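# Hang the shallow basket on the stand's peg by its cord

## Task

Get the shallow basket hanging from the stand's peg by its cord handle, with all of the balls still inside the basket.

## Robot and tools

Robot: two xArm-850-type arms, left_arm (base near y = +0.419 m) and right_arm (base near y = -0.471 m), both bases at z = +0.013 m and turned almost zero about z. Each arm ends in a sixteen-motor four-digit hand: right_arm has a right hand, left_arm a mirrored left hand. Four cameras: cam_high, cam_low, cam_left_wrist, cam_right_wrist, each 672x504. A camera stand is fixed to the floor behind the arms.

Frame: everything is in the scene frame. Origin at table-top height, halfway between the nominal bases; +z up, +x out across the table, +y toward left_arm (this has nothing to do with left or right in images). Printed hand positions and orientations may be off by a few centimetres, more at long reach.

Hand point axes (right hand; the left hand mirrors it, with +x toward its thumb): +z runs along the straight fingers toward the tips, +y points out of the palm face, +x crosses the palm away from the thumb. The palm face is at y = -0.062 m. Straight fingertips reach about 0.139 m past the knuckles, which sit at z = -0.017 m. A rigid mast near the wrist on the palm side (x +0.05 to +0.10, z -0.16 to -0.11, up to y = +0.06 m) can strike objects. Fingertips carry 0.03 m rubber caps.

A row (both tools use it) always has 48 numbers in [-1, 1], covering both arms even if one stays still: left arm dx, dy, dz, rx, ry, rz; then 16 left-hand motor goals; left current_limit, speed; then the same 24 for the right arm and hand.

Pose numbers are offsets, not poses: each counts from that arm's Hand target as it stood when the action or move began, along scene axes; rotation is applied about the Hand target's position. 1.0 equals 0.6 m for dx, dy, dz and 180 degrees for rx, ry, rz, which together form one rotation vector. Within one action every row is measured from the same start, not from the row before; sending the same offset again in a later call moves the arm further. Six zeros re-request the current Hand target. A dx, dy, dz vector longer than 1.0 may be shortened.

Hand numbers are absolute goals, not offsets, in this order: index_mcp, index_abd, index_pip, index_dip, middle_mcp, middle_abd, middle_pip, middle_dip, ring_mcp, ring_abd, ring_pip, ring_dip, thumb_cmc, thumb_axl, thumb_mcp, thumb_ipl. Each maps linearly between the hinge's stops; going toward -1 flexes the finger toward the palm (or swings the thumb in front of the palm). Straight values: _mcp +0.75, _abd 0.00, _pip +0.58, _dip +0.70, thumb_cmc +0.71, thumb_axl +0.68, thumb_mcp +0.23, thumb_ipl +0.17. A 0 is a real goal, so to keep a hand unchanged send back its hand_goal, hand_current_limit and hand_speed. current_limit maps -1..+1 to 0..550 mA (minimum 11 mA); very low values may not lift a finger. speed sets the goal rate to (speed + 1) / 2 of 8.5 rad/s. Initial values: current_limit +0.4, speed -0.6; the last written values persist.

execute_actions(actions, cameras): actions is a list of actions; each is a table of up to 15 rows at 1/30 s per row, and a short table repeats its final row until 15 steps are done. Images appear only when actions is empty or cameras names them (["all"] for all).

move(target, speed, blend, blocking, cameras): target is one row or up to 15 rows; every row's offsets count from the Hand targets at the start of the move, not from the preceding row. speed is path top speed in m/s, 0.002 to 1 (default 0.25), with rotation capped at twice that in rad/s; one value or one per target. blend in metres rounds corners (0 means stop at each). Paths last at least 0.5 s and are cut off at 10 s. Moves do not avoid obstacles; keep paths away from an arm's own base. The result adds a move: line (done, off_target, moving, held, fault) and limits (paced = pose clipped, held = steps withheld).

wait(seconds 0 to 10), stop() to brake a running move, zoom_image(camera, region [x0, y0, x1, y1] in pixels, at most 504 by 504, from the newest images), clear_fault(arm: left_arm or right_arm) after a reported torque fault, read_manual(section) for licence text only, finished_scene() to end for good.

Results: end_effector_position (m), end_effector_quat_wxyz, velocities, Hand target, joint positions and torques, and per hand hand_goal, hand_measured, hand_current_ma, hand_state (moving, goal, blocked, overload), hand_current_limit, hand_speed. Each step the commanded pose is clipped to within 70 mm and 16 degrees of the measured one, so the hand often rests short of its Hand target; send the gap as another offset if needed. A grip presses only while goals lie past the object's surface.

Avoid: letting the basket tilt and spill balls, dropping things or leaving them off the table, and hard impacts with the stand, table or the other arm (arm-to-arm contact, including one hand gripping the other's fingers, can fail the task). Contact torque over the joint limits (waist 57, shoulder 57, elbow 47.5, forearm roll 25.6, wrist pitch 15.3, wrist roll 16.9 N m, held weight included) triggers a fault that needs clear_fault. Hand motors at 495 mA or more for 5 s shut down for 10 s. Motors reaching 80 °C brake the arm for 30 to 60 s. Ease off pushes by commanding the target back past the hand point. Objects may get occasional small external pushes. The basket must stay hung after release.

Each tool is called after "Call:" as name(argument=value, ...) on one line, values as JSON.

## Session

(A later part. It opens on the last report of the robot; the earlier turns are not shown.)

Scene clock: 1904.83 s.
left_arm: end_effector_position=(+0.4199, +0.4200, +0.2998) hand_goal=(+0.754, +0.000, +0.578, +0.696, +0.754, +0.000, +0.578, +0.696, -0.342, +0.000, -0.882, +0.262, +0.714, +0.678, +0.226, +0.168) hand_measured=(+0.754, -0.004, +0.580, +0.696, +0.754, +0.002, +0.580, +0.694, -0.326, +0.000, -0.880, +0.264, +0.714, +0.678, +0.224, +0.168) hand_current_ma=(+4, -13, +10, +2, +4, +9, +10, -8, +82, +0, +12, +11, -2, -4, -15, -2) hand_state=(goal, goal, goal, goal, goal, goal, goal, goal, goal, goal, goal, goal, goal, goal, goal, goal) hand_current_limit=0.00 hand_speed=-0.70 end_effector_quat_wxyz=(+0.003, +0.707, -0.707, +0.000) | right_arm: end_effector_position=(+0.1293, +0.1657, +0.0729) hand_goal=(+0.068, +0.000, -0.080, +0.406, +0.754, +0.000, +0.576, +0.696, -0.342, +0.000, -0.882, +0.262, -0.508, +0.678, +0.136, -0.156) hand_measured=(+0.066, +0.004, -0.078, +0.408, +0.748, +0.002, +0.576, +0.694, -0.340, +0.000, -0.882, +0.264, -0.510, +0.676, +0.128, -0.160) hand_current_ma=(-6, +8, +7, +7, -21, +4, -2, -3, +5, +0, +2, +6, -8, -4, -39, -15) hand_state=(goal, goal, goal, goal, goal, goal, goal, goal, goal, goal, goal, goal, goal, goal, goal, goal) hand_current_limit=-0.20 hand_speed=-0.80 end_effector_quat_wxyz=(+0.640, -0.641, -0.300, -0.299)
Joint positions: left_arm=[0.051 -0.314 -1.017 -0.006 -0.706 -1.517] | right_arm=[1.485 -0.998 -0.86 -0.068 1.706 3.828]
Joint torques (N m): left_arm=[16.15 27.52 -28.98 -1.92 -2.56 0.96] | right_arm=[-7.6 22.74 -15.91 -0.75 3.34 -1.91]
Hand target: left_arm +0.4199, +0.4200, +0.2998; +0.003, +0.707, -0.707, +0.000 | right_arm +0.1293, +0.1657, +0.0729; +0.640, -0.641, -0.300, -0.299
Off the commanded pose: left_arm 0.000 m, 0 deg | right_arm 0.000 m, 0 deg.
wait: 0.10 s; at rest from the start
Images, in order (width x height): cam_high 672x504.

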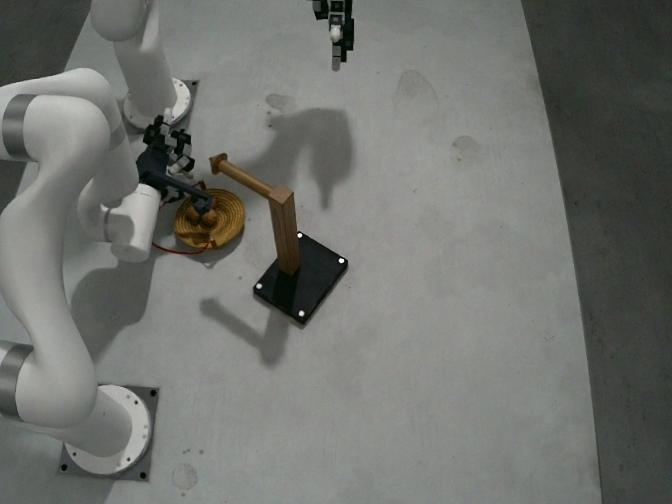

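Call:
move(target=[0,0,0,0,0,0, 0.754,0,0.577,0.696, 0.754,0,0.577,0.696, -0.342,0,-0.883,0.261, 0.714,0.678,0.226,0.168, 0.0,-0.7, 0,0,0,0,0,0, -0.10,0,-0.08,0.406, 0.754,0,0.576,0.696, -0.342,0,-0.882,0.262, -0.509,0.678,-0.03,-0.157, -0.75,-0.9], speed=0.05, cameras=["cam_right_wrist"])

Call:
zoom_image(camera="cam_right_wrist", region=[440, 0, 672, 200])

Scene clock: 1925.00 s.
left_arm: end_effector_position=(+0.4199, +0.4200, +0.2998) hand_goal=(+0.754, +0.000, +0.578, +0.696, +0.754, +0.000, +0.578, +0.696, -0.342, +0.000, -0.882, +0.262, +0.714, +0.678, +0.226, +0.168) hand_measured=(+0.754, -0.004, +0.580, +0.696, +0.754, +0.002, +0.580, +0.694, -0.326, +0.000, -0.880, +0.264, +0.714, +0.678, +0.224, +0.168) hand_current_ma=(+4, -13, +10, +2, +4, +9, +10, -8, +82, +0, +12, +11, -2, -4, -15, -2) hand_state=(goal, goal, goal, goal, goal, goal, goal, goal, goal, goal, goal, goal, goal, goal, goal, goal) hand_current_limit=0.00 hand_speed=-0.70 end_effector_quat_wxyz=(+0.003, +0.707, -0.707, +0.000) | right_arm: end_effector_position=(+0.1293, +0.1657, +0.0729) hand_goal=(-0.100, +0.000, -0.080, +0.406, +0.754, +0.000, +0.576, +0.696, -0.342, +0.000, -0.882, +0.262, -0.508, +0.678, -0.030, -0.156) hand_measured=(-0.054, +0.004, -0.076, +0.408, +0.748, +0.002, +0.576, +0.694, -0.340, +0.000, -0.882, +0.264, -0.504, +0.676, +0.044, -0.154) hand_current_ma=(+69, +8, +15, +7, -21, +4, -2, -3, +5, +0, +2, +6, +11, -3, +67, +4) hand_state=(blocked, goal, goal, goal, goal, goal, goal, goal, goal, goal, goal, goal, goal, goal, blocked, goal) hand_current_limit=-0.75 hand_speed=-0.90 end_effector_quat_wxyz=(+0.640, -0.641, -0.300, -0.299)
Joint positions: left_arm=[0.051 -0.314 -1.017 -0.006 -0.706 -1.517] | right_arm=[1.485 -0.998 -0.86 -0.068 1.706 3.828]
Joint torques (N m): left_arm=[15.62 26.71 -29.55 -1.76 -2.6 0.99] | right_arm=[-6.91 25.24 -14.78 -0.66 3.16 -1.78]
Hand target: left_arm +0.4199, +0.4200, +0.2998; +0.003, +0.707, -0.707, +0.000 | right_arm +0.1293, +0.1657, +0.0729; +0.640, -0.641, -0.300, -0.299
Off the commanded pose: left_arm 0.000 m, 0 deg | right_arm 0.000 m, 0 deg.
move: done
Images, in order (width x height): cam_right_wrist 672x504.

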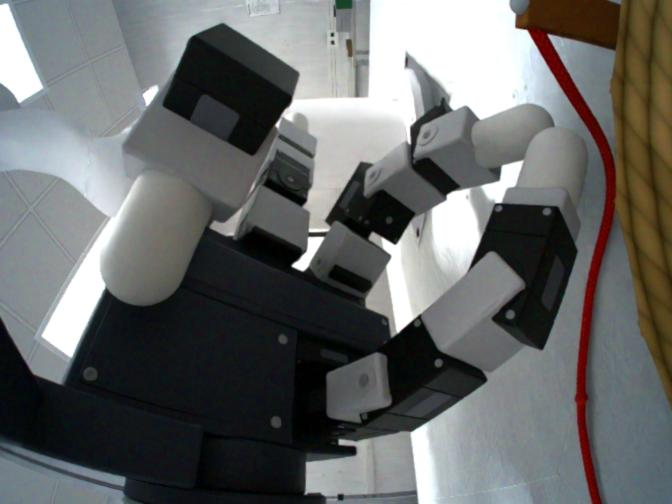

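Scaled by 2.172 from the camera's 672x504 image, which has a finer 960x720 frame.

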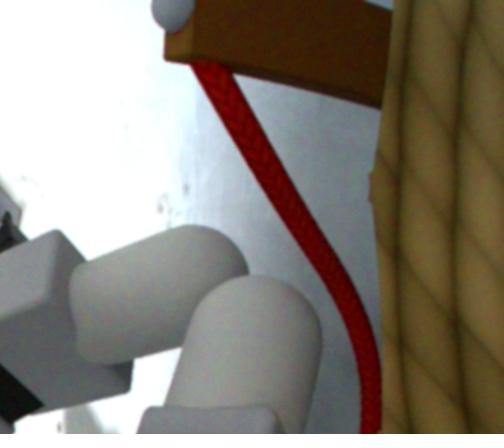

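Call:
move(target=[[0,0,0,0,0,0, 0.754,0,0.577,0.696, 0.754,0,0.577,0.696, -0.342,0,-0.883,0.261, 0.714,0.678,0.226,0.168, 0.0,-0.7, -0.05,0,0.1667,0,0,0, -0.06,0,-0.08,0.406, 0.754,0,0.576,0.696, -0.342,0,-0.882,0.262, -0.509,0.678,0.05,-0.157, -0.5,-0.9],[0,0,0,0,0,0, 0.754,0,0.577,0.696, 0.754,0,0.577,0.696, -0.342,0,-0.883,0.261, 0.714,0.678,0.226,0.168, 0.0,-0.7, -0.0288,-0.1212,0.1952,-0.4776,-0.1739,0.1739, 0.548,0,0.358,0.696, -0.342,0,-0.882,0.262, -0.342,0,-0.882,0.262, -0.509,0.678,0.135,-0.157, 0.2,-0.5]], speed=[0.1, 0.3], blend=[0.03, 0], cameras=["cam_high", "cam_right_wrist", "cam_low"])

Call:
zoom_image(camera="cam_high", region=[120, 130, 280, 270])

Scene clock: 2007.90 s.
left_arm: end_effector_position=(+0.4199, +0.4200, +0.2998) hand_goal=(+0.754, +0.000, +0.578, +0.696, +0.754, +0.000, +0.578, +0.696, -0.342, +0.000, -0.882, +0.262, +0.714, +0.678, +0.226, +0.168) hand_measured=(+0.754, -0.004, +0.580, +0.696, +0.754, +0.002, +0.580, +0.694, -0.326, +0.000, -0.880, +0.264, +0.714, +0.678, +0.224, +0.168) hand_current_ma=(+4, -13, +10, +2, +4, +9, +10, -8, +82, +0, +12, +11, -2, -4, -15, -2) hand_state=(goal, goal, goal, goal, goal, goal, goal, goal, goal, goal, goal, goal, goal, goal, goal, goal) hand_current_limit=0.00 hand_speed=-0.70 end_effector_quat_wxyz=(+0.003, +0.707, -0.707, +0.000) | right_arm: end_effector_position=(+0.1120, +0.0930, +0.1900) hand_goal=(+0.548, +0.000, +0.358, +0.696, -0.342, +0.000, -0.882, +0.262, -0.342, +0.000, -0.882, +0.262, -0.508, +0.678, +0.136, -0.156) hand_measured=(+0.548, +0.004, +0.356, +0.694, -0.326, +0.002, -0.880, +0.264, -0.338, +0.000, -0.882, +0.264, -0.506, +0.676, +0.124, -0.156) hand_current_ma=(-1, +8, -3, -6, +65, +4, +8, +7, +15, +0, +2, +6, +9, -3, -51, +4) hand_state=(goal, goal, goal, goal, goal, goal, goal, goal, goal, goal, goal, goal, goal, goal, goal, goal) hand_current_limit=0.20 hand_speed=-0.50 end_effector_quat_wxyz=(+0.001, +0.706, +0.708, -0.001)
Joint positions: left_arm=[0.051 -0.314 -1.017 -0.006 -0.706 -1.517] | right_arm=[1.593 -0.639 -1.204 -0.001 -0.567 3.181]
Joint torques (N m): left_arm=[14.51 28.58 -29.22 -2.16 -2.63 0.89] | right_arm=[-7.12 25.05 -28.56 2.22 -1.62 -1.39]
Hand target: left_arm +0.4199, +0.4200, +0.2998; +0.003, +0.707, -0.707, +0.000 | right_arm +0.1120, +0.0930, +0.1900; +0.001, +0.706, +0.708, -0.001
Off the commanded pose: left_arm 0.000 m, 0 deg | right_arm 0.000 m, 0 deg.
move: done; limits=paced
Images, in order (width x height): cam_high 672x504, cam_low 672x504, cam_right_wrist 672x504.

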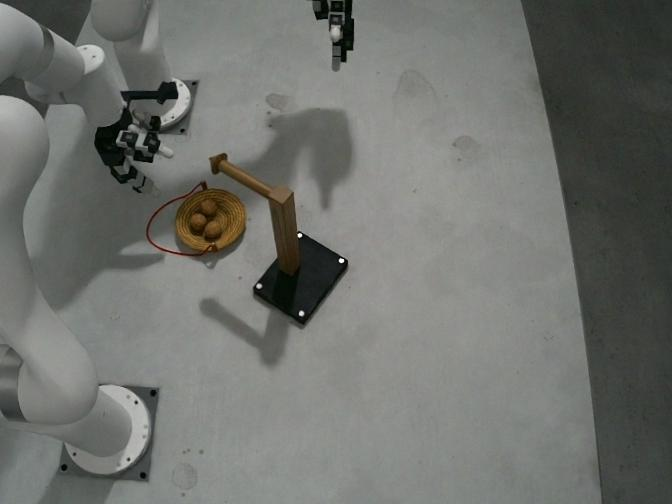

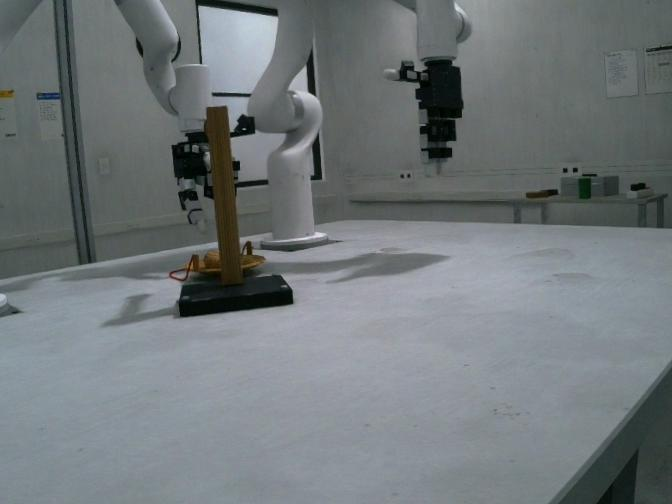

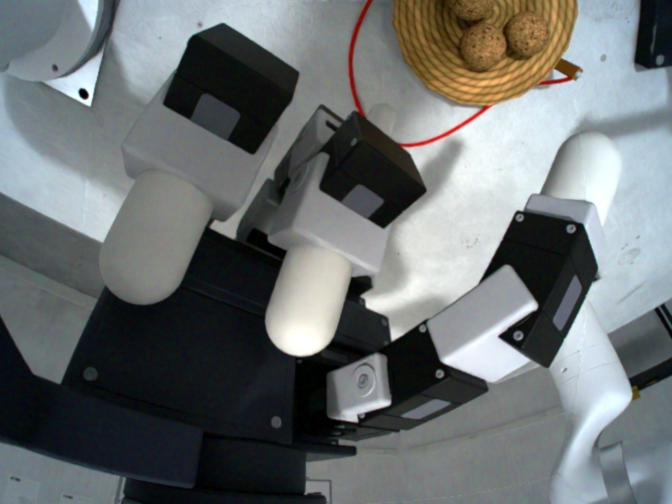

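Scaled by 3.150 from the camera's 672x504 image, which has a finer 960x720 frame.

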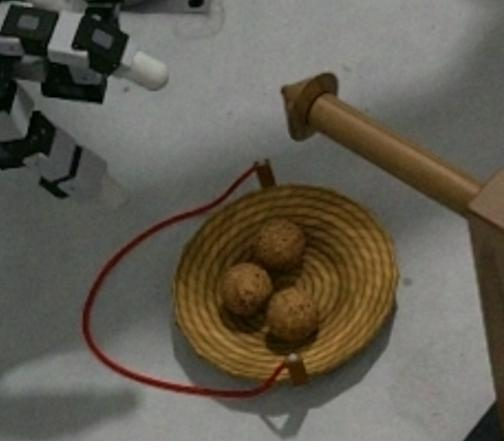

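Call:
move(target=[[0,0,0,0,0,0, 0.754,0,0.577,0.696, 0.754,0,0.577,0.696, -0.342,0,-0.883,0.261, 0.714,0.678,0.226,0.168, 0.0,-0.7, 0,0,-0.12,0,0,0, 0.548,0,0.358,0.696, -0.342,0,-0.882,0.262, -0.342,0,-0.882,0.262, -0.509,0.678,0.135,-0.157, -0.5,-0.5],[0,0,0,0,0,0, 0.754,0,0.577,0.696, 0.754,0,0.577,0.696, -0.342,0,-0.883,0.261, 0.714,0.678,0.226,0.168, 0.0,-0.7, 0,0,-0.1333,0,0,0, 0.548,0,0.358,0.696, -0.342,0,-0.882,0.262, -0.342,0,-0.882,0.262, -0.509,0.678,0.135,-0.157, -0.5,-0.5]], speed=[0.1, 0.03], cameras=["cam_low", "cam_right_wrist"])

Call:
zoom_image(camera="cam_right_wrist", region=[300, 0, 600, 220])

Call:
zoom_image(camera="cam_low", region=[130, 150, 330, 320])

Scene clock: 2021.17 s.
left_arm: end_effector_position=(+0.4199, +0.4200, +0.2998) hand_goal=(+0.754, +0.000, +0.578, +0.696, +0.754, +0.000, +0.578, +0.696, -0.342, +0.000, -0.882, +0.262, +0.714, +0.678, +0.226, +0.168) hand_measured=(+0.754, -0.004, +0.580, +0.696, +0.754, +0.002, +0.580, +0.694, -0.326, +0.000, -0.880, +0.264, +0.714, +0.678, +0.224, +0.168) hand_current_ma=(+4, -13, +10, +2, +4, +9, +10, -8, +82, +0, +12, +11, -2, -4, -15, -2) hand_state=(goal, goal, goal, goal, goal, goal, goal, goal, goal, goal, goal, goal, goal, goal, goal, goal) hand_current_limit=0.00 hand_speed=-0.70 end_effector_quat_wxyz=(+0.003, +0.707, -0.707, +0.000) | right_arm: end_effector_position=(+0.1120, +0.0930, +0.1101) hand_goal=(+0.548, +0.000, +0.358, +0.696, -0.342, +0.000, -0.882, +0.262, -0.342, +0.000, -0.882, +0.262, -0.508, +0.678, +0.136, -0.156) hand_measured=(+0.548, +0.004, +0.356, +0.694, -0.326, +0.002, -0.880, +0.264, -0.338, +0.000, -0.882, +0.264, -0.506, +0.676, +0.126, -0.156) hand_current_ma=(-1, +8, -3, -6, +62, +4, +8, +7, +17, +0, +2, +6, +8, -3, -49, +4) hand_state=(goal, goal, goal, goal, goal, goal, goal, goal, goal, goal, goal, goal, goal, goal, goal, goal) hand_current_limit=-0.50 hand_speed=-0.50 end_effector_quat_wxyz=(+0.001, +0.706, +0.708, -0.001)
Joint positions: left_arm=[0.051 -0.314 -1.017 -0.006 -0.706 -1.517] | right_arm=[1.593 -0.777 -1.207 -0.001 -0.432 3.182]
Joint torques (N m): left_arm=[15.43 27.42 -29.17 -2.06 -2.48 0.99] | right_arm=[-4.21 25.77 -27.4 -0.6 2.04 1.58]
Hand target: left_arm +0.4199, +0.4200, +0.2998; +0.003, +0.707, -0.707, +0.000 | right_arm +0.1120, +0.0930, +0.1101; +0.001, +0.706, +0.708, -0.001
Off the commanded pose: left_arm 0.000 m, 0 deg | right_arm 0.000 m, 0 deg.
move: done
Images, in order (width x height): cam_low 672x504, cam_right_wrist 672x504.

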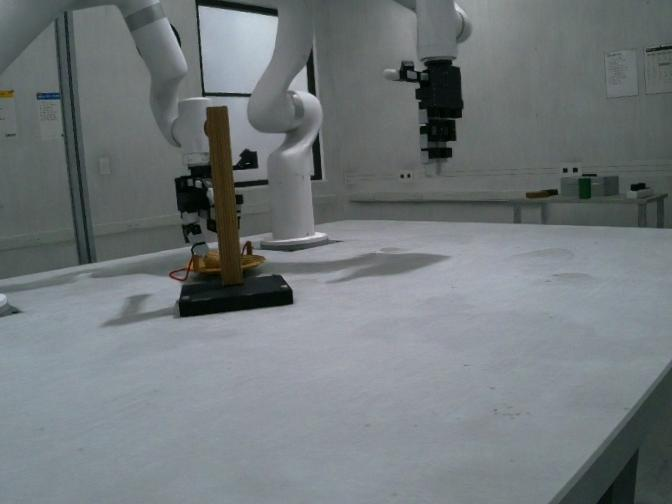

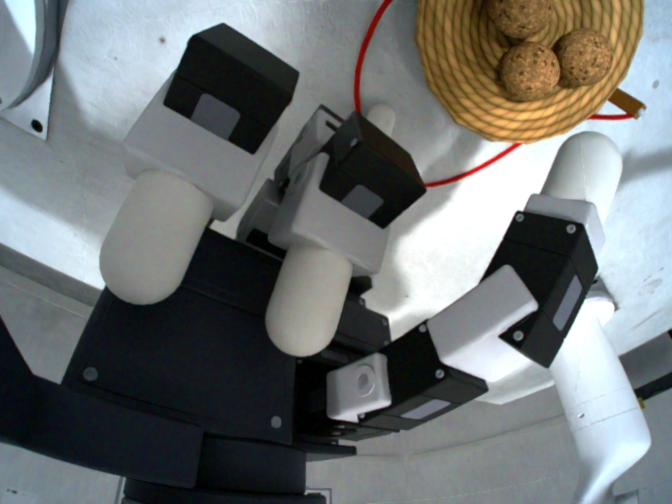

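Scaled by 1.680 from the camera's 672x504 image, which has a finer 960x720 frame.

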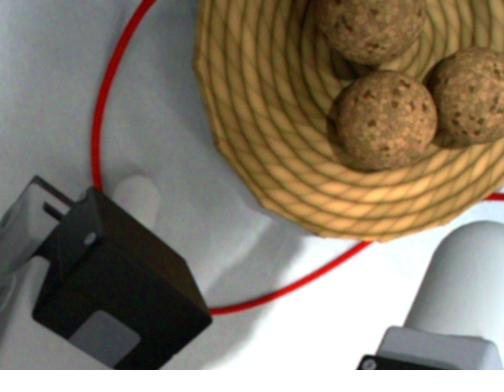

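Scaled by 2.520 from the camera's 672x504 image, which has a finer 960x720 frame.

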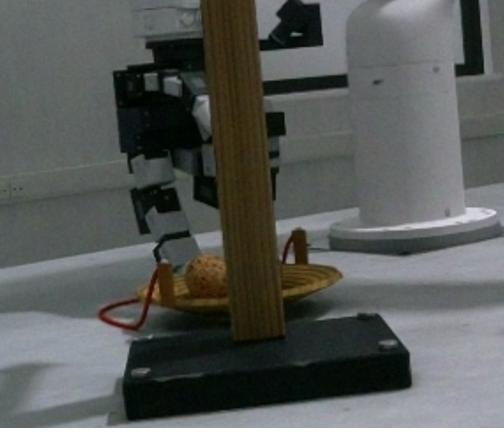

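Call:
move(target=[0,0,0,0,0,0, 0.754,0,0.577,0.696, 0.754,0,0.577,0.696, -0.342,0,-0.883,0.261, 0.714,0.678,0.226,0.168, 0.0,-0.7, 0,0,-0.0083,0,0,0, 0.548,0,0.358,0.696, -0.342,0,-0.882,0.262, -0.342,0,-0.882,0.262, -0.509,0.678,0.135,-0.157, -0.5,-0.5], speed=0.03, cameras=["cam_right_wrist"])

Call:
zoom_image(camera="cam_right_wrist", region=[330, 60, 480, 210])

Scene clock: 2025.07 s.
left_arm: end_effector_position=(+0.4199, +0.4200, +0.2998) hand_goal=(+0.754, +0.000, +0.578, +0.696, +0.754, +0.000, +0.578, +0.696, -0.342, +0.000, -0.882, +0.262, +0.714, +0.678, +0.226, +0.168) hand_measured=(+0.754, -0.004, +0.580, +0.696, +0.754, +0.002, +0.580, +0.694, -0.326, +0.000, -0.880, +0.264, +0.714, +0.678, +0.224, +0.168) hand_current_ma=(+4, -13, +10, +2, +4, +9, +10, -8, +82, +0, +12, +11, -2, -4, -15, -2) hand_state=(goal, goal, goal, goal, goal, goal, goal, goal, goal, goal, goal, goal, goal, goal, goal, goal) hand_current_limit=0.00 hand_speed=-0.70 end_effector_quat_wxyz=(+0.003, +0.707, -0.707, +0.000) | right_arm: end_effector_position=(+0.1120, +0.0930, +0.1051) hand_goal=(+0.548, +0.000, +0.358, +0.696, -0.342, +0.000, -0.882, +0.262, -0.342, +0.000, -0.882, +0.262, -0.508, +0.678, +0.136, -0.156) hand_measured=(+0.670, +0.006, +0.132, +0.684, -0.326, +0.002, -0.880, +0.264, -0.338, +0.000, -0.882, +0.264, -0.506, +0.676, +0.126, -0.156) hand_current_ma=(+137, +14, -137, -39, +62, +4, +8, +7, +17, +0, +2, +6, +8, -3, -49, +4) hand_state=(blocked, goal, blocked, goal, goal, goal, goal, goal, goal, goal, goal, goal, goal, goal, goal, goal) hand_current_limit=-0.50 hand_speed=-0.50 end_effector_quat_wxyz=(+0.001, +0.706, +0.708, -0.001)
Joint positions: left_arm=[0.051 -0.314 -1.017 -0.006 -0.706 -1.517] | right_arm=[1.593 -0.786 -1.208 -0.001 -0.424 3.182]
Joint torques (N m): left_arm=[13.92 27.15 -29.05 -2.23 -2.5 0.82] | right_arm=[-9.48 19.6 -12.34 -1.09 2.47 -0.7]
Hand target: left_arm +0.4199, +0.4200, +0.2998; +0.003, +0.707, -0.707, +0.000 | right_arm +0.1120, +0.0930, +0.1051; +0.001, +0.706, +0.708, -0.001
Off the commanded pose: left_arm 0.000 m, 0 deg | right_arm 0.000 m, 0 deg.
move: done
Images, in order (width x height): cam_right_wrist 672x504.

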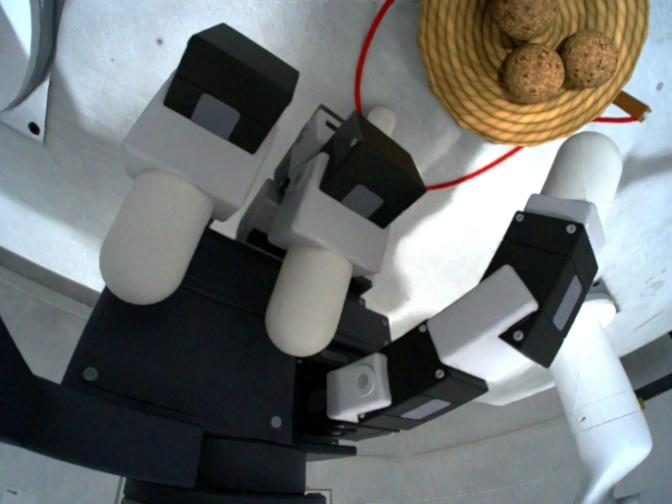

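Scaled by 3.360 from the camera's 672x504 image, which has a finer 960x720 frame.

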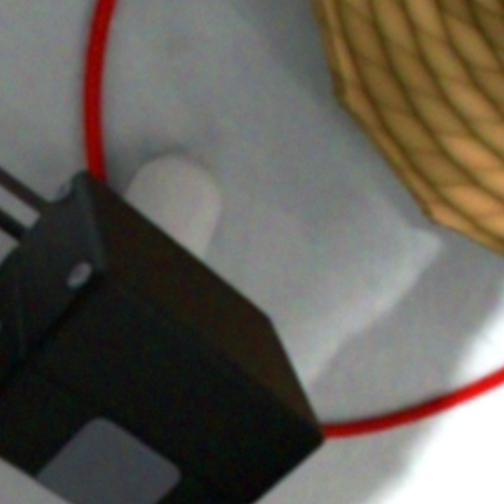

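Call:
move(target=[[0,0,0,0,0,0, 0.754,0,0.577,0.696, 0.754,0,0.577,0.696, -0.342,0,-0.883,0.261, 0.714,0.678,0.226,0.168, 0.0,-0.7, 0,0,0.0005,0,0,0, 0.655,0,0.15,0.69, -0.342,0,-0.882,0.262, -0.342,0,-0.882,0.262, -0.509,0.678,0.135,-0.157, 0.2,-0.5],[0,0,0,0,0,0, 0.754,0,0.577,0.696, 0.754,0,0.577,0.696, -0.342,0,-0.883,0.261, 0.714,0.678,0.226,0.168, 0.0,-0.7, -0.069,-0.1517,0.0005,0,0,0, 0.655,0,0.15,0.69, -0.342,0,-0.882,0.262, -0.342,0,-0.882,0.262, -0.509,0.678,0.135,-0.157, 0.2,-0.5]], speed=[0.03, 0.08], cameras=["cam_right_wrist", "cam_high"])

Call:
zoom_image(camera="cam_high", region=[100, 130, 280, 270])

Scene clock: 2041.23 s.
left_arm: end_effector_position=(+0.4199, +0.4200, +0.2998) hand_goal=(+0.754, +0.000, +0.578, +0.696, +0.754, +0.000, +0.578, +0.696, -0.342, +0.000, -0.882, +0.262, +0.714, +0.678, +0.226, +0.168) hand_measured=(+0.754, -0.004, +0.580, +0.696, +0.754, +0.002, +0.580, +0.694, -0.326, +0.000, -0.880, +0.264, +0.714, +0.678, +0.224, +0.168) hand_current_ma=(+4, -13, +10, +2, +4, +9, +10, -8, +82, +0, +12, +11, -2, -4, -15, -2) hand_state=(goal, goal, goal, goal, goal, goal, goal, goal, goal, goal, goal, goal, goal, goal, goal, goal) hand_current_limit=0.00 hand_speed=-0.70 end_effector_quat_wxyz=(+0.003, +0.707, -0.707, +0.000) | right_arm: end_effector_position=(+0.0706, +0.0020, +0.1054) hand_goal=(+0.656, +0.000, +0.150, +0.690, -0.342, +0.000, -0.882, +0.262, -0.342, +0.000, -0.882, +0.262, -0.508, +0.678, +0.136, -0.156) hand_measured=(+0.654, -0.010, +0.140, +0.684, -0.326, +0.002, -0.880, +0.264, -0.338, +0.000, -0.882, +0.264, -0.506, +0.676, +0.126, -0.156) hand_current_ma=(-6, -32, -30, -20, +62, +4, +8, +7, +17, +0, +2, +6, +7, -3, -49, +4) hand_state=(goal, goal, goal, goal, goal, goal, goal, goal, goal, goal, goal, goal, goal, goal, goal, goal) hand_current_limit=0.20 hand_speed=-0.50 end_effector_quat_wxyz=(+0.001, +0.706, +0.708, -0.001)
Joint positions: left_arm=[0.051 -0.314 -1.017 -0.006 -0.706 -1.517] | right_arm=[1.683 -0.64 -0.935 -0.001 -0.297 3.272]
Joint torques (N m): left_arm=[16.56 28.38 -28.33 -1.61 -2.5 0.97] | right_arm=[5.31 37.28 -10.35 -0.57 1.97 1.74]
Hand target: left_arm +0.4199, +0.4200, +0.2998; +0.003, +0.707, -0.707, +0.000 | right_arm +0.0706, +0.0020, +0.1054; +0.001, +0.706, +0.708, -0.001
Off the commanded pose: left_arm 0.000 m, 0 deg | right_arm 0.000 m, 0 deg.
move: done
Images, in order (width x height): cam_high 672x504, cam_right_wrist 672x504.

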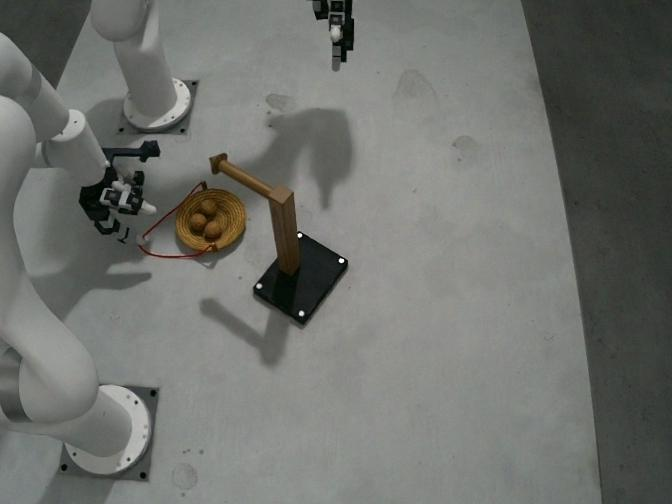

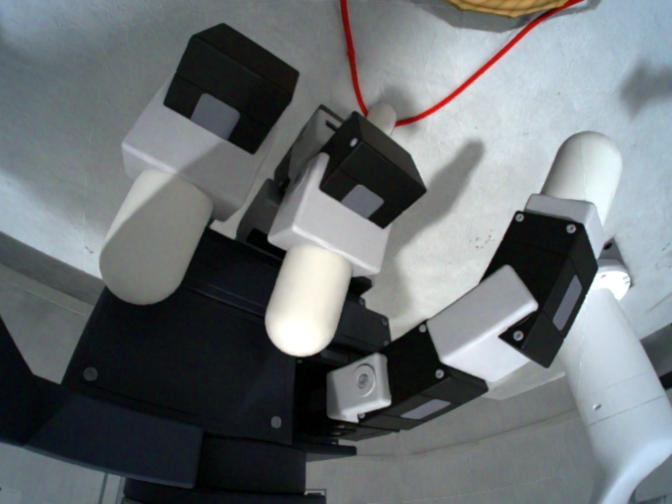

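Scaled by 2.800 from the camera's 672x504 image, which has a finer 960x720 frame.

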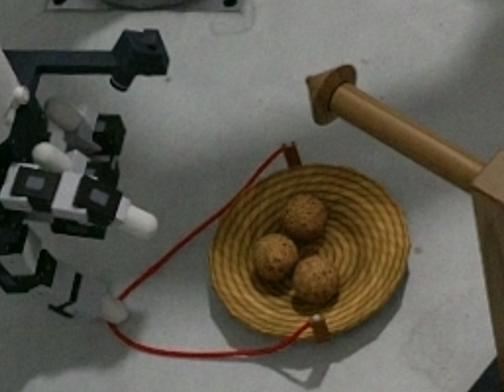

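Call:
move(target=[0,0,0,0,0,0, 0.754,0,0.577,0.696, 0.754,0,0.577,0.696, -0.342,0,-0.883,0.261, 0.714,0.678,0.226,0.168, 0.0,-0.7, -0.1083,-0.0333,0,0,0,0, 0.655,0,0.15,0.69, -0.342,0,-0.882,0.262, -0.342,0,-0.882,0.262, -0.509,0.678,0.135,-0.157, 0.2,-0.5], speed=0.04, cameras=["cam_right_wrist", "cam_high"])

Call:
zoom_image(camera="cam_high", region=[80, 130, 260, 270])

Scene clock: 2059.80 s.
left_arm: end_effector_position=(+0.4199, +0.4200, +0.2998) hand_goal=(+0.754, +0.000, +0.578, +0.696, +0.754, +0.000, +0.578, +0.696, -0.342, +0.000, -0.882, +0.262, +0.714, +0.678, +0.226, +0.168) hand_measured=(+0.754, -0.004, +0.580, +0.696, +0.754, +0.002, +0.580, +0.694, -0.326, +0.000, -0.880, +0.264, +0.714, +0.678, +0.224, +0.168) hand_current_ma=(+4, -13, +10, +2, +4, +9, +10, -8, +82, +0, +12, +11, -2, -4, -15, -2) hand_state=(goal, goal, goal, goal, goal, goal, goal, goal, goal, goal, goal, goal, goal, goal, goal, goal) hand_current_limit=0.00 hand_speed=-0.70 end_effector_quat_wxyz=(+0.003, +0.707, -0.707, +0.000) | right_arm: end_effector_position=(+0.0056, -0.0180, +0.1054) hand_goal=(+0.656, +0.000, +0.150, +0.690, -0.342, +0.000, -0.882, +0.262, -0.342, +0.000, -0.882, +0.262, -0.508, +0.678, +0.136, -0.156) hand_measured=(+0.648, -0.006, +0.142, +0.684, -0.326, +0.002, -0.880, +0.264, -0.338, +0.000, -0.882, +0.264, -0.506, +0.676, +0.126, -0.156) hand_current_ma=(-27, -18, -30, -20, +62, +4, +8, +7, +17, +0, +2, +6, +7, -3, -49, +4) hand_state=(goal, goal, goal, goal, goal, goal, goal, goal, goal, goal, goal, goal, goal, goal, goal, goal) hand_current_limit=0.20 hand_speed=-0.50 end_effector_quat_wxyz=(+0.001, +0.706, +0.708, -0.001)
Joint positions: left_arm=[0.051 -0.314 -1.017 -0.006 -0.706 -1.517] | right_arm=[1.82 -0.63 -0.915 0 -0.287 3.407]
Joint torques (N m): left_arm=[15.41 28.58 -29.13 -1.84 -2.52 1.02] | right_arm=[4.7 36.35 -10.29 -0.61 1.96 1.61]
Hand target: left_arm +0.4199, +0.4200, +0.2998; +0.003, +0.707, -0.707, +0.000 | right_arm +0.0056, -0.0180, +0.1054; +0.001, +0.706, +0.708, -0.001
Off the commanded pose: left_arm 0.000 m, 0 deg | right_arm 0.000 m, 0 deg.
move: done
Images, in order (width x height): cam_high 672x504, cam_right_wrist 672x504.

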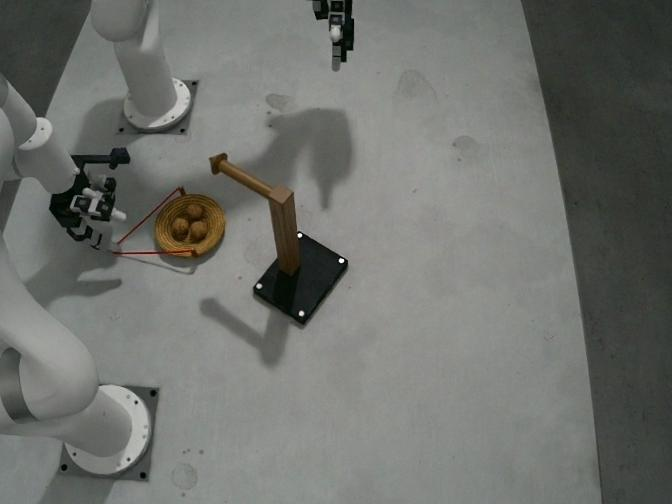

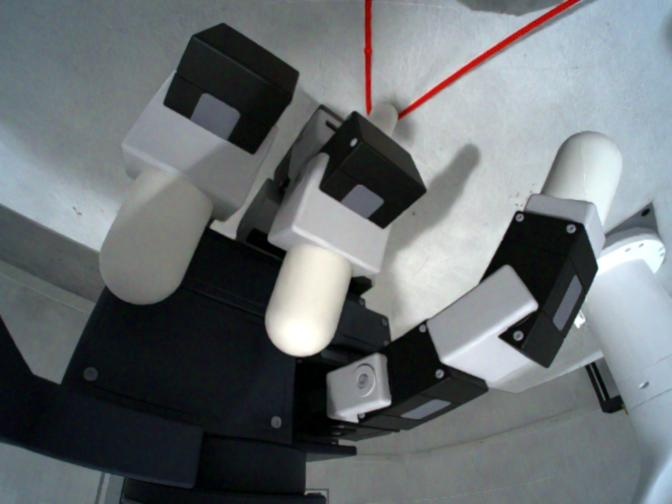

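Scaled by 2.800 from the camera's 672x504 image, which has a finer 960x720 frame.

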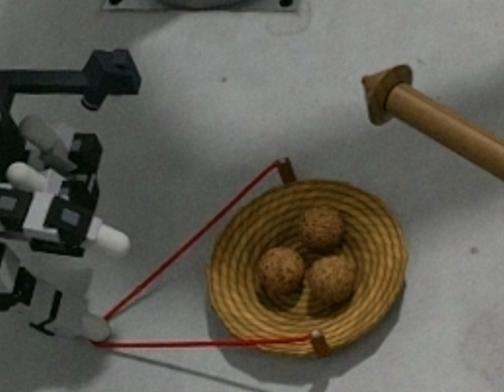

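Call:
move(target=[[0,0,0,0,0,0, 0.754,0,0.577,0.696, 0.754,0,0.577,0.696, -0.342,0,-0.883,0.261, 0.714,0.678,0.226,0.168, 0.0,-0.7, 0,0,0.1,0,0,0, 0.655,0,0.15,0.69, -0.342,0,-0.882,0.262, -0.342,0,-0.882,0.262, -0.509,0.678,0.135,-0.157, 0.2,-0.5],[0,0,0,0,0,0, 0.754,0,0.577,0.696, 0.754,0,0.577,0.696, -0.342,0,-0.883,0.261, 0.714,0.678,0.226,0.168, 0.0,-0.7, -0.0093,0.0067,0.0743,0.527,0.1167,-0.3645, 0.0685,0,-0.08,0.406, 0.754,0,0.576,0.696, -0.342,0,-0.882,0.262, -0.509,0.678,0.135,-0.157, 0.2,-0.5]], speed=[0.1, 0.3], cameras=["cam_right_wrist", "cam_high"])

Call:
zoom_image(camera="cam_high", region=[80, 130, 260, 270])

Scene clock: 2128.50 s.
left_arm: end_effector_position=(+0.4199, +0.4200, +0.2998) hand_goal=(+0.754, +0.000, +0.578, +0.696, +0.754, +0.000, +0.578, +0.696, -0.342, +0.000, -0.882, +0.262, +0.714, +0.678, +0.226, +0.168) hand_measured=(+0.754, -0.004, +0.580, +0.696, +0.754, +0.002, +0.580, +0.694, -0.326, +0.000, -0.880, +0.264, +0.714, +0.678, +0.224, +0.168) hand_current_ma=(+4, -13, +10, +2, +4, +9, +10, -8, +82, +0, +12, +11, -2, -4, -15, -2) hand_state=(goal, goal, goal, goal, goal, goal, goal, goal, goal, goal, goal, goal, goal, goal, goal, goal) hand_current_limit=0.00 hand_speed=-0.70 end_effector_quat_wxyz=(+0.003, +0.707, -0.707, +0.000) | right_arm: end_effector_position=(+0.0001, -0.0140, +0.1500) hand_goal=(+0.068, +0.000, -0.080, +0.406, +0.754, +0.000, +0.576, +0.696, -0.342, +0.000, -0.882, +0.262, -0.508, +0.678, +0.136, -0.156) hand_measured=(+0.066, +0.000, -0.078, +0.408, +0.736, +0.002, +0.570, +0.694, -0.340, +0.000, -0.882, +0.264, -0.504, +0.676, +0.134, -0.156) hand_current_ma=(-6, +0, +6, +7, -66, +4, -20, -8, +7, +0, +2, +6, +10, -3, -5, +4) hand_state=(goal, goal, goal, goal, goal, goal, goal, goal, goal, goal, goal, goal, goal, goal, goal, goal) hand_current_limit=0.20 hand_speed=-0.50 end_effector_quat_wxyz=(-0.596, +0.707, +0.032, +0.380)
Joint positions: left_arm=[0.051 -0.314 -1.017 -0.006 -0.706 -1.517] | right_arm=[2.139 -0.697 -0.554 1.114 1.634 4.227]
Joint torques (N m): left_arm=[14.7 28.55 -28.33 -2.49 -2.51 0.98] | right_arm=[5.63 17.88 -16.17 2.22 3.01 1.18]
Hand target: left_arm +0.4199, +0.4200, +0.2998; +0.003, +0.707, -0.707, +0.000 | right_arm +0.0001, -0.0140, +0.1500; -0.596, +0.707, +0.032, +0.380
Off the commanded pose: left_arm 0.000 m, 0 deg | right_arm 0.000 m, 0 deg.
move: done
Images, in order (width x height): cam_high 672x504, cam_right_wrist 672x504.

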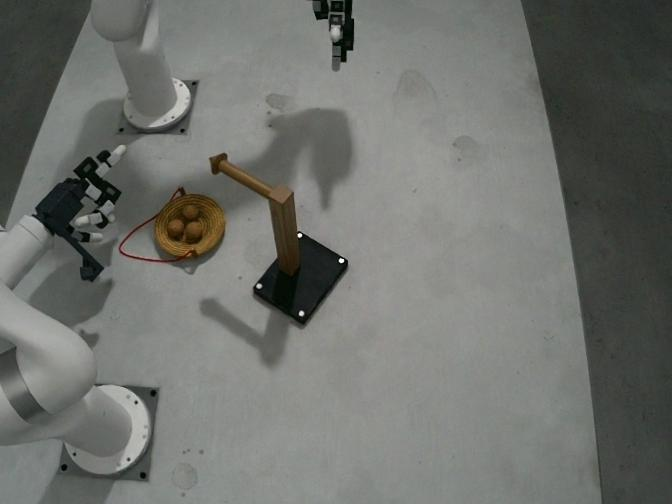

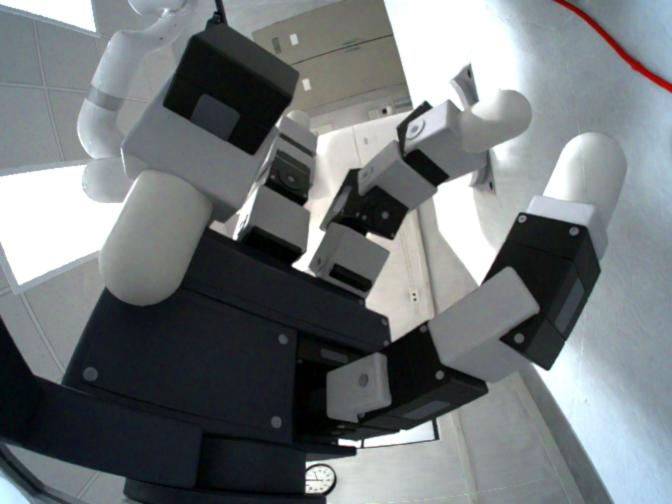

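Scaled by 2.800 from the camera's 672x504 image, which has a finer 960x720 frame.

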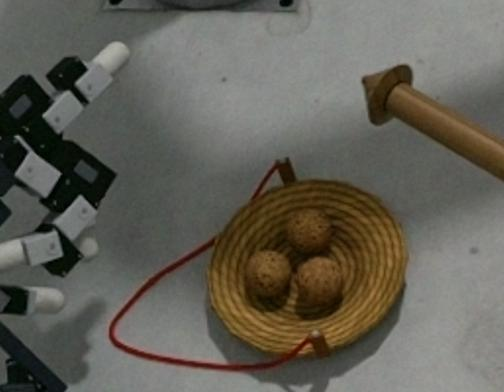

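Call:
wait(seconds=0.1, cameras=["all"])

Scene clock: 2149.17 s.
left_arm: end_effector_position=(+0.4199, +0.4200, +0.2998) hand_goal=(+0.754, +0.000, +0.578, +0.696, +0.754, +0.000, +0.578, +0.696, -0.342, +0.000, -0.882, +0.262, +0.714, +0.678, +0.226, +0.168) hand_measured=(+0.754, -0.004, +0.580, +0.696, +0.754, +0.002, +0.580, +0.694, -0.326, +0.000, -0.880, +0.264, +0.714, +0.678, +0.224, +0.168) hand_current_ma=(+4, -13, +10, +2, +4, +9, +10, -8, +82, +0, +12, +11, -2, -4, -15, -2) hand_state=(goal, goal, goal, goal, goal, goal, goal, goal, goal, goal, goal, goal, goal, goal, goal, goal) hand_current_limit=0.00 hand_speed=-0.70 end_effector_quat_wxyz=(+0.003, +0.707, -0.707, +0.000) | right_arm: end_effector_position=(+0.0001, -0.0140, +0.1500) hand_goal=(+0.068, +0.000, -0.080, +0.406, +0.754, +0.000, +0.576, +0.696, -0.342, +0.000, -0.882, +0.262, -0.508, +0.678, +0.136, -0.156) hand_measured=(+0.066, +0.000, -0.078, +0.408, +0.736, +0.002, +0.570, +0.694, -0.340, +0.000, -0.882, +0.264, -0.504, +0.676, +0.134, -0.156) hand_current_ma=(-6, +0, +6, +7, -66, +4, -20, -8, +7, +0, +2, +6, +10, -3, -5, +4) hand_state=(goal, goal, goal, goal, goal, goal, goal, goal, goal, goal, goal, goal, goal, goal, goal, goal) hand_current_limit=0.20 hand_speed=-0.50 end_effector_quat_wxyz=(-0.596, +0.707, +0.032, +0.380)
Joint positions: left_arm=[0.051 -0.314 -1.017 -0.006 -0.706 -1.517] | right_arm=[2.139 -0.697 -0.554 1.114 1.634 4.227]
Joint torques (N m): left_arm=[14.89 28 -29.11 -2.33 -2.55 0.85] | right_arm=[5.26 19.71 -15.8 1.74 1.49 0.16]
Hand target: left_arm +0.4199, +0.4200, +0.2998; +0.003, +0.707, -0.707, +0.000 | right_arm +0.0001, -0.0140, +0.1500; -0.596, +0.707, +0.032, +0.380
Off the commanded pose: left_arm 0.000 m, 0 deg | right_arm 0.000 m, 0 deg.
wait: 0.10 s; at rest from the start

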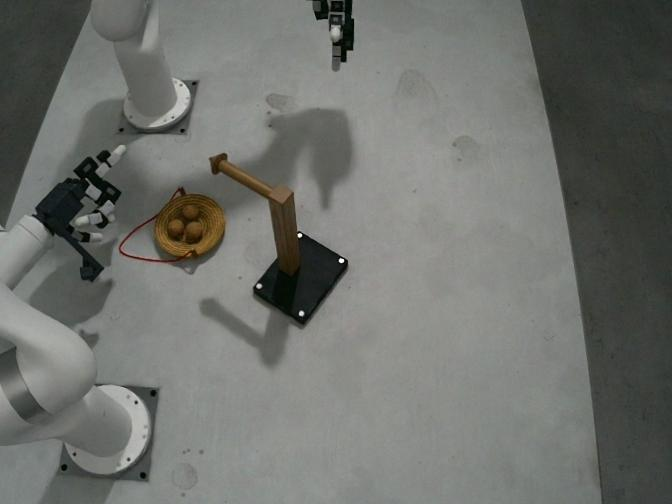

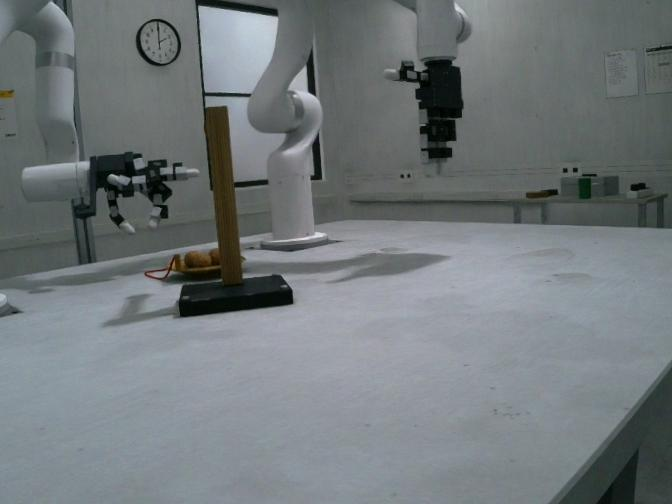

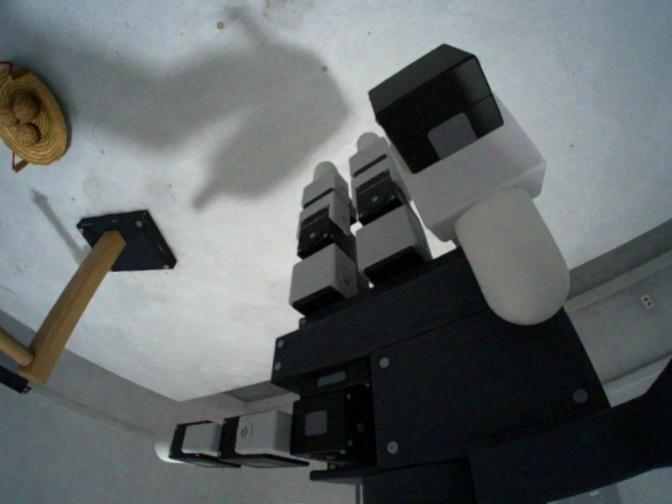

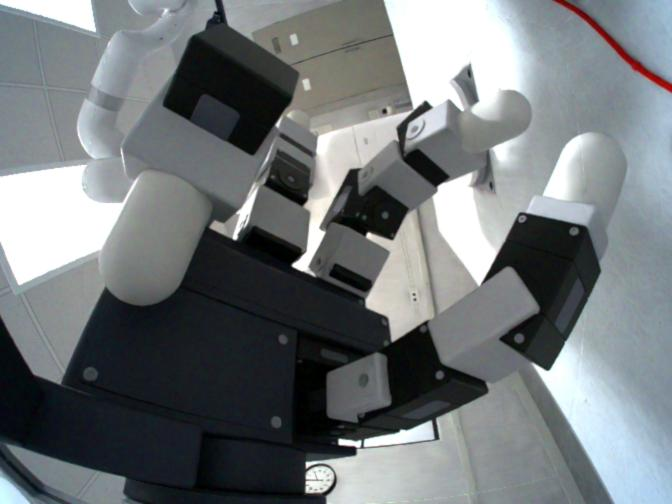

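Call:
move(target=[0,0,0,0,0,0,0.754,0,0.577,0.696,0.754,0,0.577,0.696,-0.342,0,-0.883,0.261,0.714,0.678,0.226,0.168,0.0,-0.7,0.0382,-0.0183,-0.1083,0,0,0,0.0685,0,-0.08,0.406,0.754,0,0.576,0.696,-0.342,0,-0.882,0.262,-0.509,0.678,0.135,-0.157,0.2,-0.5], speed=0.12, cameras=["cam_high","cam_right_wrist"])

Call:
zoom_image(camera="cam_right_wrist", region=[440, 0, 672, 200])

Call:
zoom_image(camera="cam_high", region=[80, 130, 260, 270])

Scene clock: 2172.37 s.
left_arm: end_effector_position=(+0.4199, +0.4200, +0.2998) hand_goal=(+0.754, +0.000, +0.578, +0.696, +0.754, +0.000, +0.578, +0.696, -0.342, +0.000, -0.882, +0.262, +0.714, +0.678, +0.226, +0.168) hand_measured=(+0.754, -0.004, +0.580, +0.696, +0.754, +0.002, +0.580, +0.694, -0.326, +0.000, -0.880, +0.264, +0.714, +0.678, +0.224, +0.168) hand_current_ma=(+4, -13, +10, +2, +4, +9, +10, -8, +82, +0, +12, +11, -2, -4, -15, -2) hand_state=(goal, goal, goal, goal, goal, goal, goal, goal, goal, goal, goal, goal, goal, goal, goal, goal) hand_current_limit=0.00 hand_speed=-0.70 end_effector_quat_wxyz=(+0.003, +0.707, -0.707, +0.000) | right_arm: end_effector_position=(+0.0230, -0.0249, +0.0850) hand_goal=(+0.068, +0.000, -0.080, +0.406, +0.754, +0.000, +0.576, +0.696, -0.342, +0.000, -0.882, +0.262, -0.508, +0.678, +0.136, -0.156) hand_measured=(+0.066, +0.000, -0.078, +0.408, +0.738, +0.002, +0.570, +0.694, -0.340, +0.000, -0.882, +0.264, -0.504, +0.676, +0.134, -0.156) hand_current_ma=(-7, +0, +6, +7, -64, +4, -18, -8, +7, +0, +2, +6, +10, -3, -4, +4) hand_state=(goal, goal, goal, goal, goal, goal, goal, goal, goal, goal, goal, goal, goal, goal, goal, goal) hand_current_limit=0.20 hand_speed=-0.50 end_effector_quat_wxyz=(-0.596, +0.707, +0.032, +0.380)
Joint positions: left_arm=[0.051 -0.314 -1.017 -0.006 -0.706 -1.517] | right_arm=[2.098 -0.9 -0.586 1.09 1.719 4.376]
Joint torques (N m): left_arm=[15.64 27.71 -28.8 -2.07 -2.61 0.95] | right_arm=[-7.73 19.8 -12.17 -0.5 3.58 1.48]
Hand target: left_arm +0.4199, +0.4200, +0.2998; +0.003, +0.707, -0.707, +0.000 | right_arm +0.0230, -0.0249, +0.0850; -0.596, +0.707, +0.032, +0.380
Off the commanded pose: left_arm 0.000 m, 0 deg | right_arm 0.000 m, 0 deg.
move: done
Images, in order (width x height): cam_high 672x504, cam_right_wrist 672x504.

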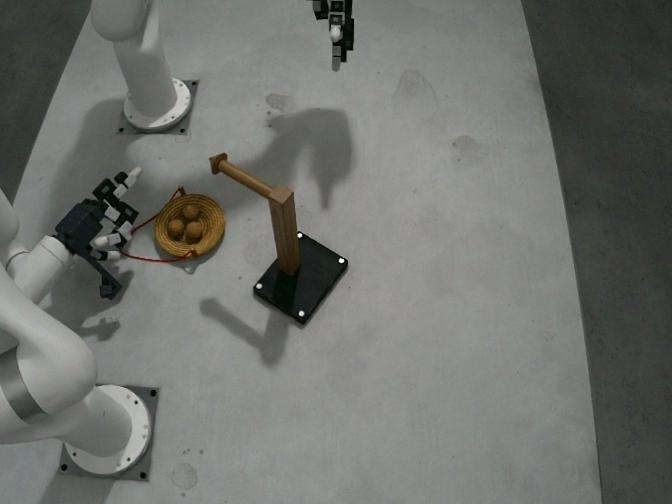

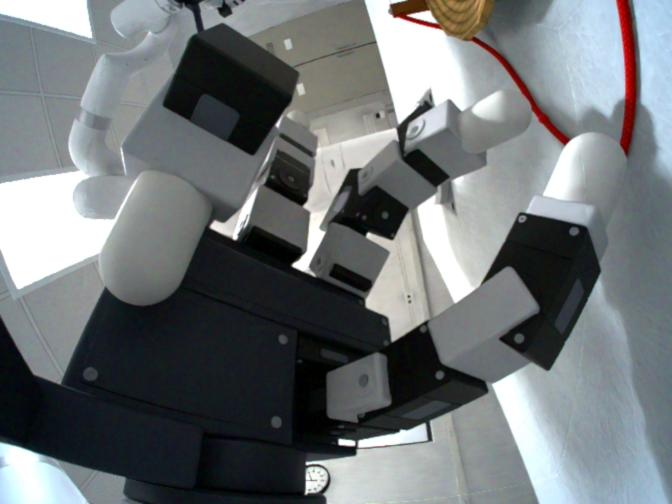

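Scaled by 2.172 from the camera's 672x504 image, which has a finer 960x720 frame.

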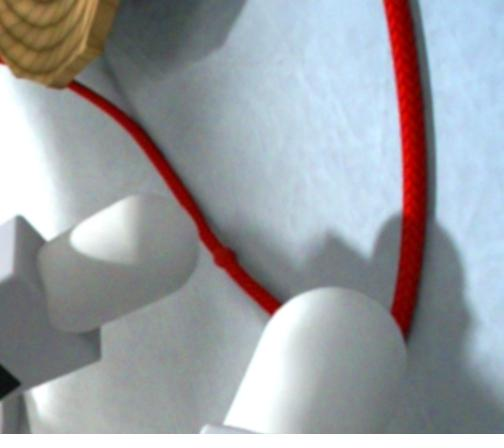

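Scaled by 2.800 from the camera's 672x504 image, which has a finer 960x720 frame.

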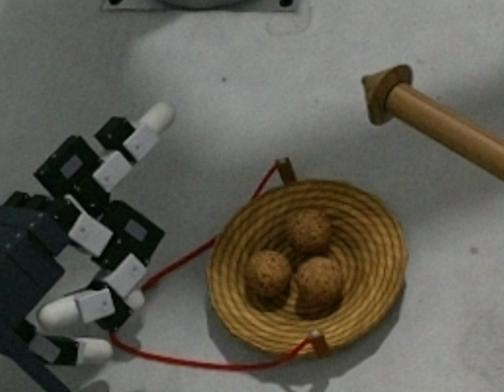

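Call:
move(target=[0,0,0,0,0,0,0.754,0,0.577,0.696,0.754,0,0.577,0.696,-0.342,0,-0.883,0.261,0.714,0.678,0.226,0.168,0.0,-0.7,0,0,-0.0492,0,0,0,0.0685,0,-0.08,0.406,0.754,0,0.576,0.696,-0.342,0,-0.882,0.262,-0.509,0.678,0.135,-0.157,0.2,-0.5], speed=0.06, cameras=["cam_high","cam_right_wrist"])

Call:
zoom_image(camera="cam_right_wrist", region=[440, 0, 672, 200])

Call:
zoom_image(camera="cam_high", region=[80, 130, 260, 270])

Scene clock: 2182.37 s.
left_arm: end_effector_position=(+0.4199, +0.4200, +0.2998) hand_goal=(+0.754, +0.000, +0.578, +0.696, +0.754, +0.000, +0.578, +0.696, -0.342, +0.000, -0.882, +0.262, +0.714, +0.678, +0.226, +0.168) hand_measured=(+0.754, -0.004, +0.580, +0.696, +0.754, +0.002, +0.580, +0.694, -0.326, +0.000, -0.880, +0.264, +0.714, +0.678, +0.224, +0.168) hand_current_ma=(+4, -13, +10, +2, +4, +9, +10, -8, +82, +0, +12, +11, -2, -4, -15, -2) hand_state=(goal, goal, goal, goal, goal, goal, goal, goal, goal, goal, goal, goal, goal, goal, goal, goal) hand_current_limit=0.00 hand_speed=-0.70 end_effector_quat_wxyz=(+0.003, +0.707, -0.707, +0.000) | right_arm: end_effector_position=(+0.0230, -0.0249, +0.0555) hand_goal=(+0.068, +0.000, -0.080, +0.406, +0.754, +0.000, +0.576, +0.696, -0.342, +0.000, -0.882, +0.262, -0.508, +0.678, +0.136, -0.156) hand_measured=(+0.066, +0.000, -0.078, +0.408, +0.738, +0.002, +0.570, +0.694, -0.340, +0.000, -0.882, +0.264, -0.518, +0.676, +0.132, -0.166) hand_current_ma=(-7, +0, +6, +7, -64, +4, -18, -8, +7, +0, +2, +6, -38, -6, -16, -47) hand_state=(goal, goal, goal, goal, goal, goal, goal, goal, goal, goal, goal, goal, goal, goal, goal, goal) hand_current_limit=0.20 hand_speed=-0.50 end_effector_quat_wxyz=(-0.596, +0.707, +0.032, +0.380)
Joint positions: left_arm=[0.051 -0.314 -1.017 -0.006 -0.706 -1.517] | right_arm=[2.098 -0.993 -0.632 1.097 1.741 4.419]
Joint torques (N m): left_arm=[13.53 28.39 -29.15 -2.24 -2.53 1.01] | right_arm=[-4.46 18.04 -9.87 2.47 2.76 1.41]
Hand target: left_arm +0.4199, +0.4200, +0.2998; +0.003, +0.707, -0.707, +0.000 | right_arm +0.0230, -0.0249, +0.0555; -0.596, +0.707, +0.032, +0.380
Off the commanded pose: left_arm 0.000 m, 0 deg | right_arm 0.000 m, 0 deg.
move: done
Images, in order (width x height): cam_high 672x504, cam_right_wrist 672x504.

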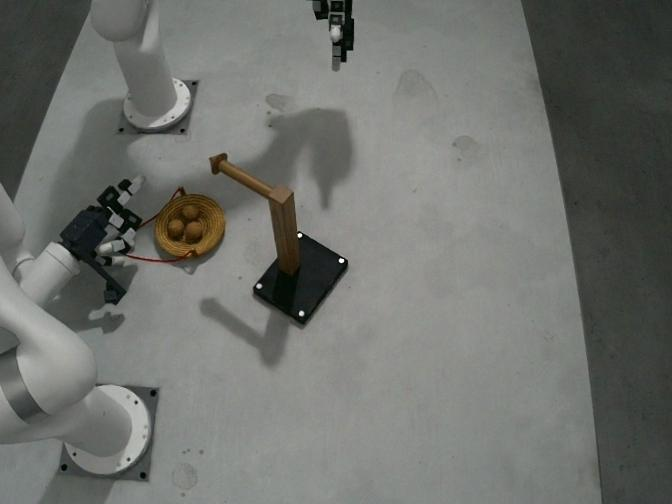

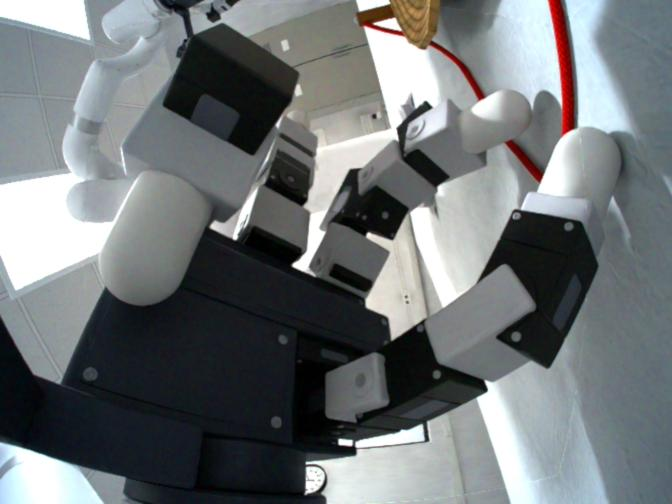

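Scaled by 2.172 from the camera's 672x504 image, which has a finer 960x720 frame.

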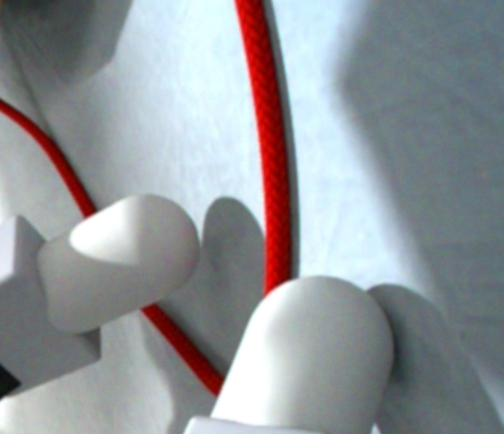

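Scaled by 2.800 from the camera's 672x504 image, which has a finer 960x720 frame.

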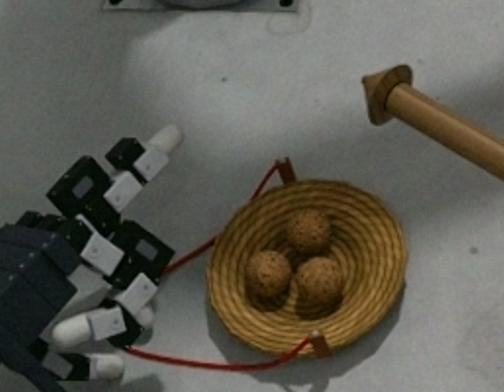

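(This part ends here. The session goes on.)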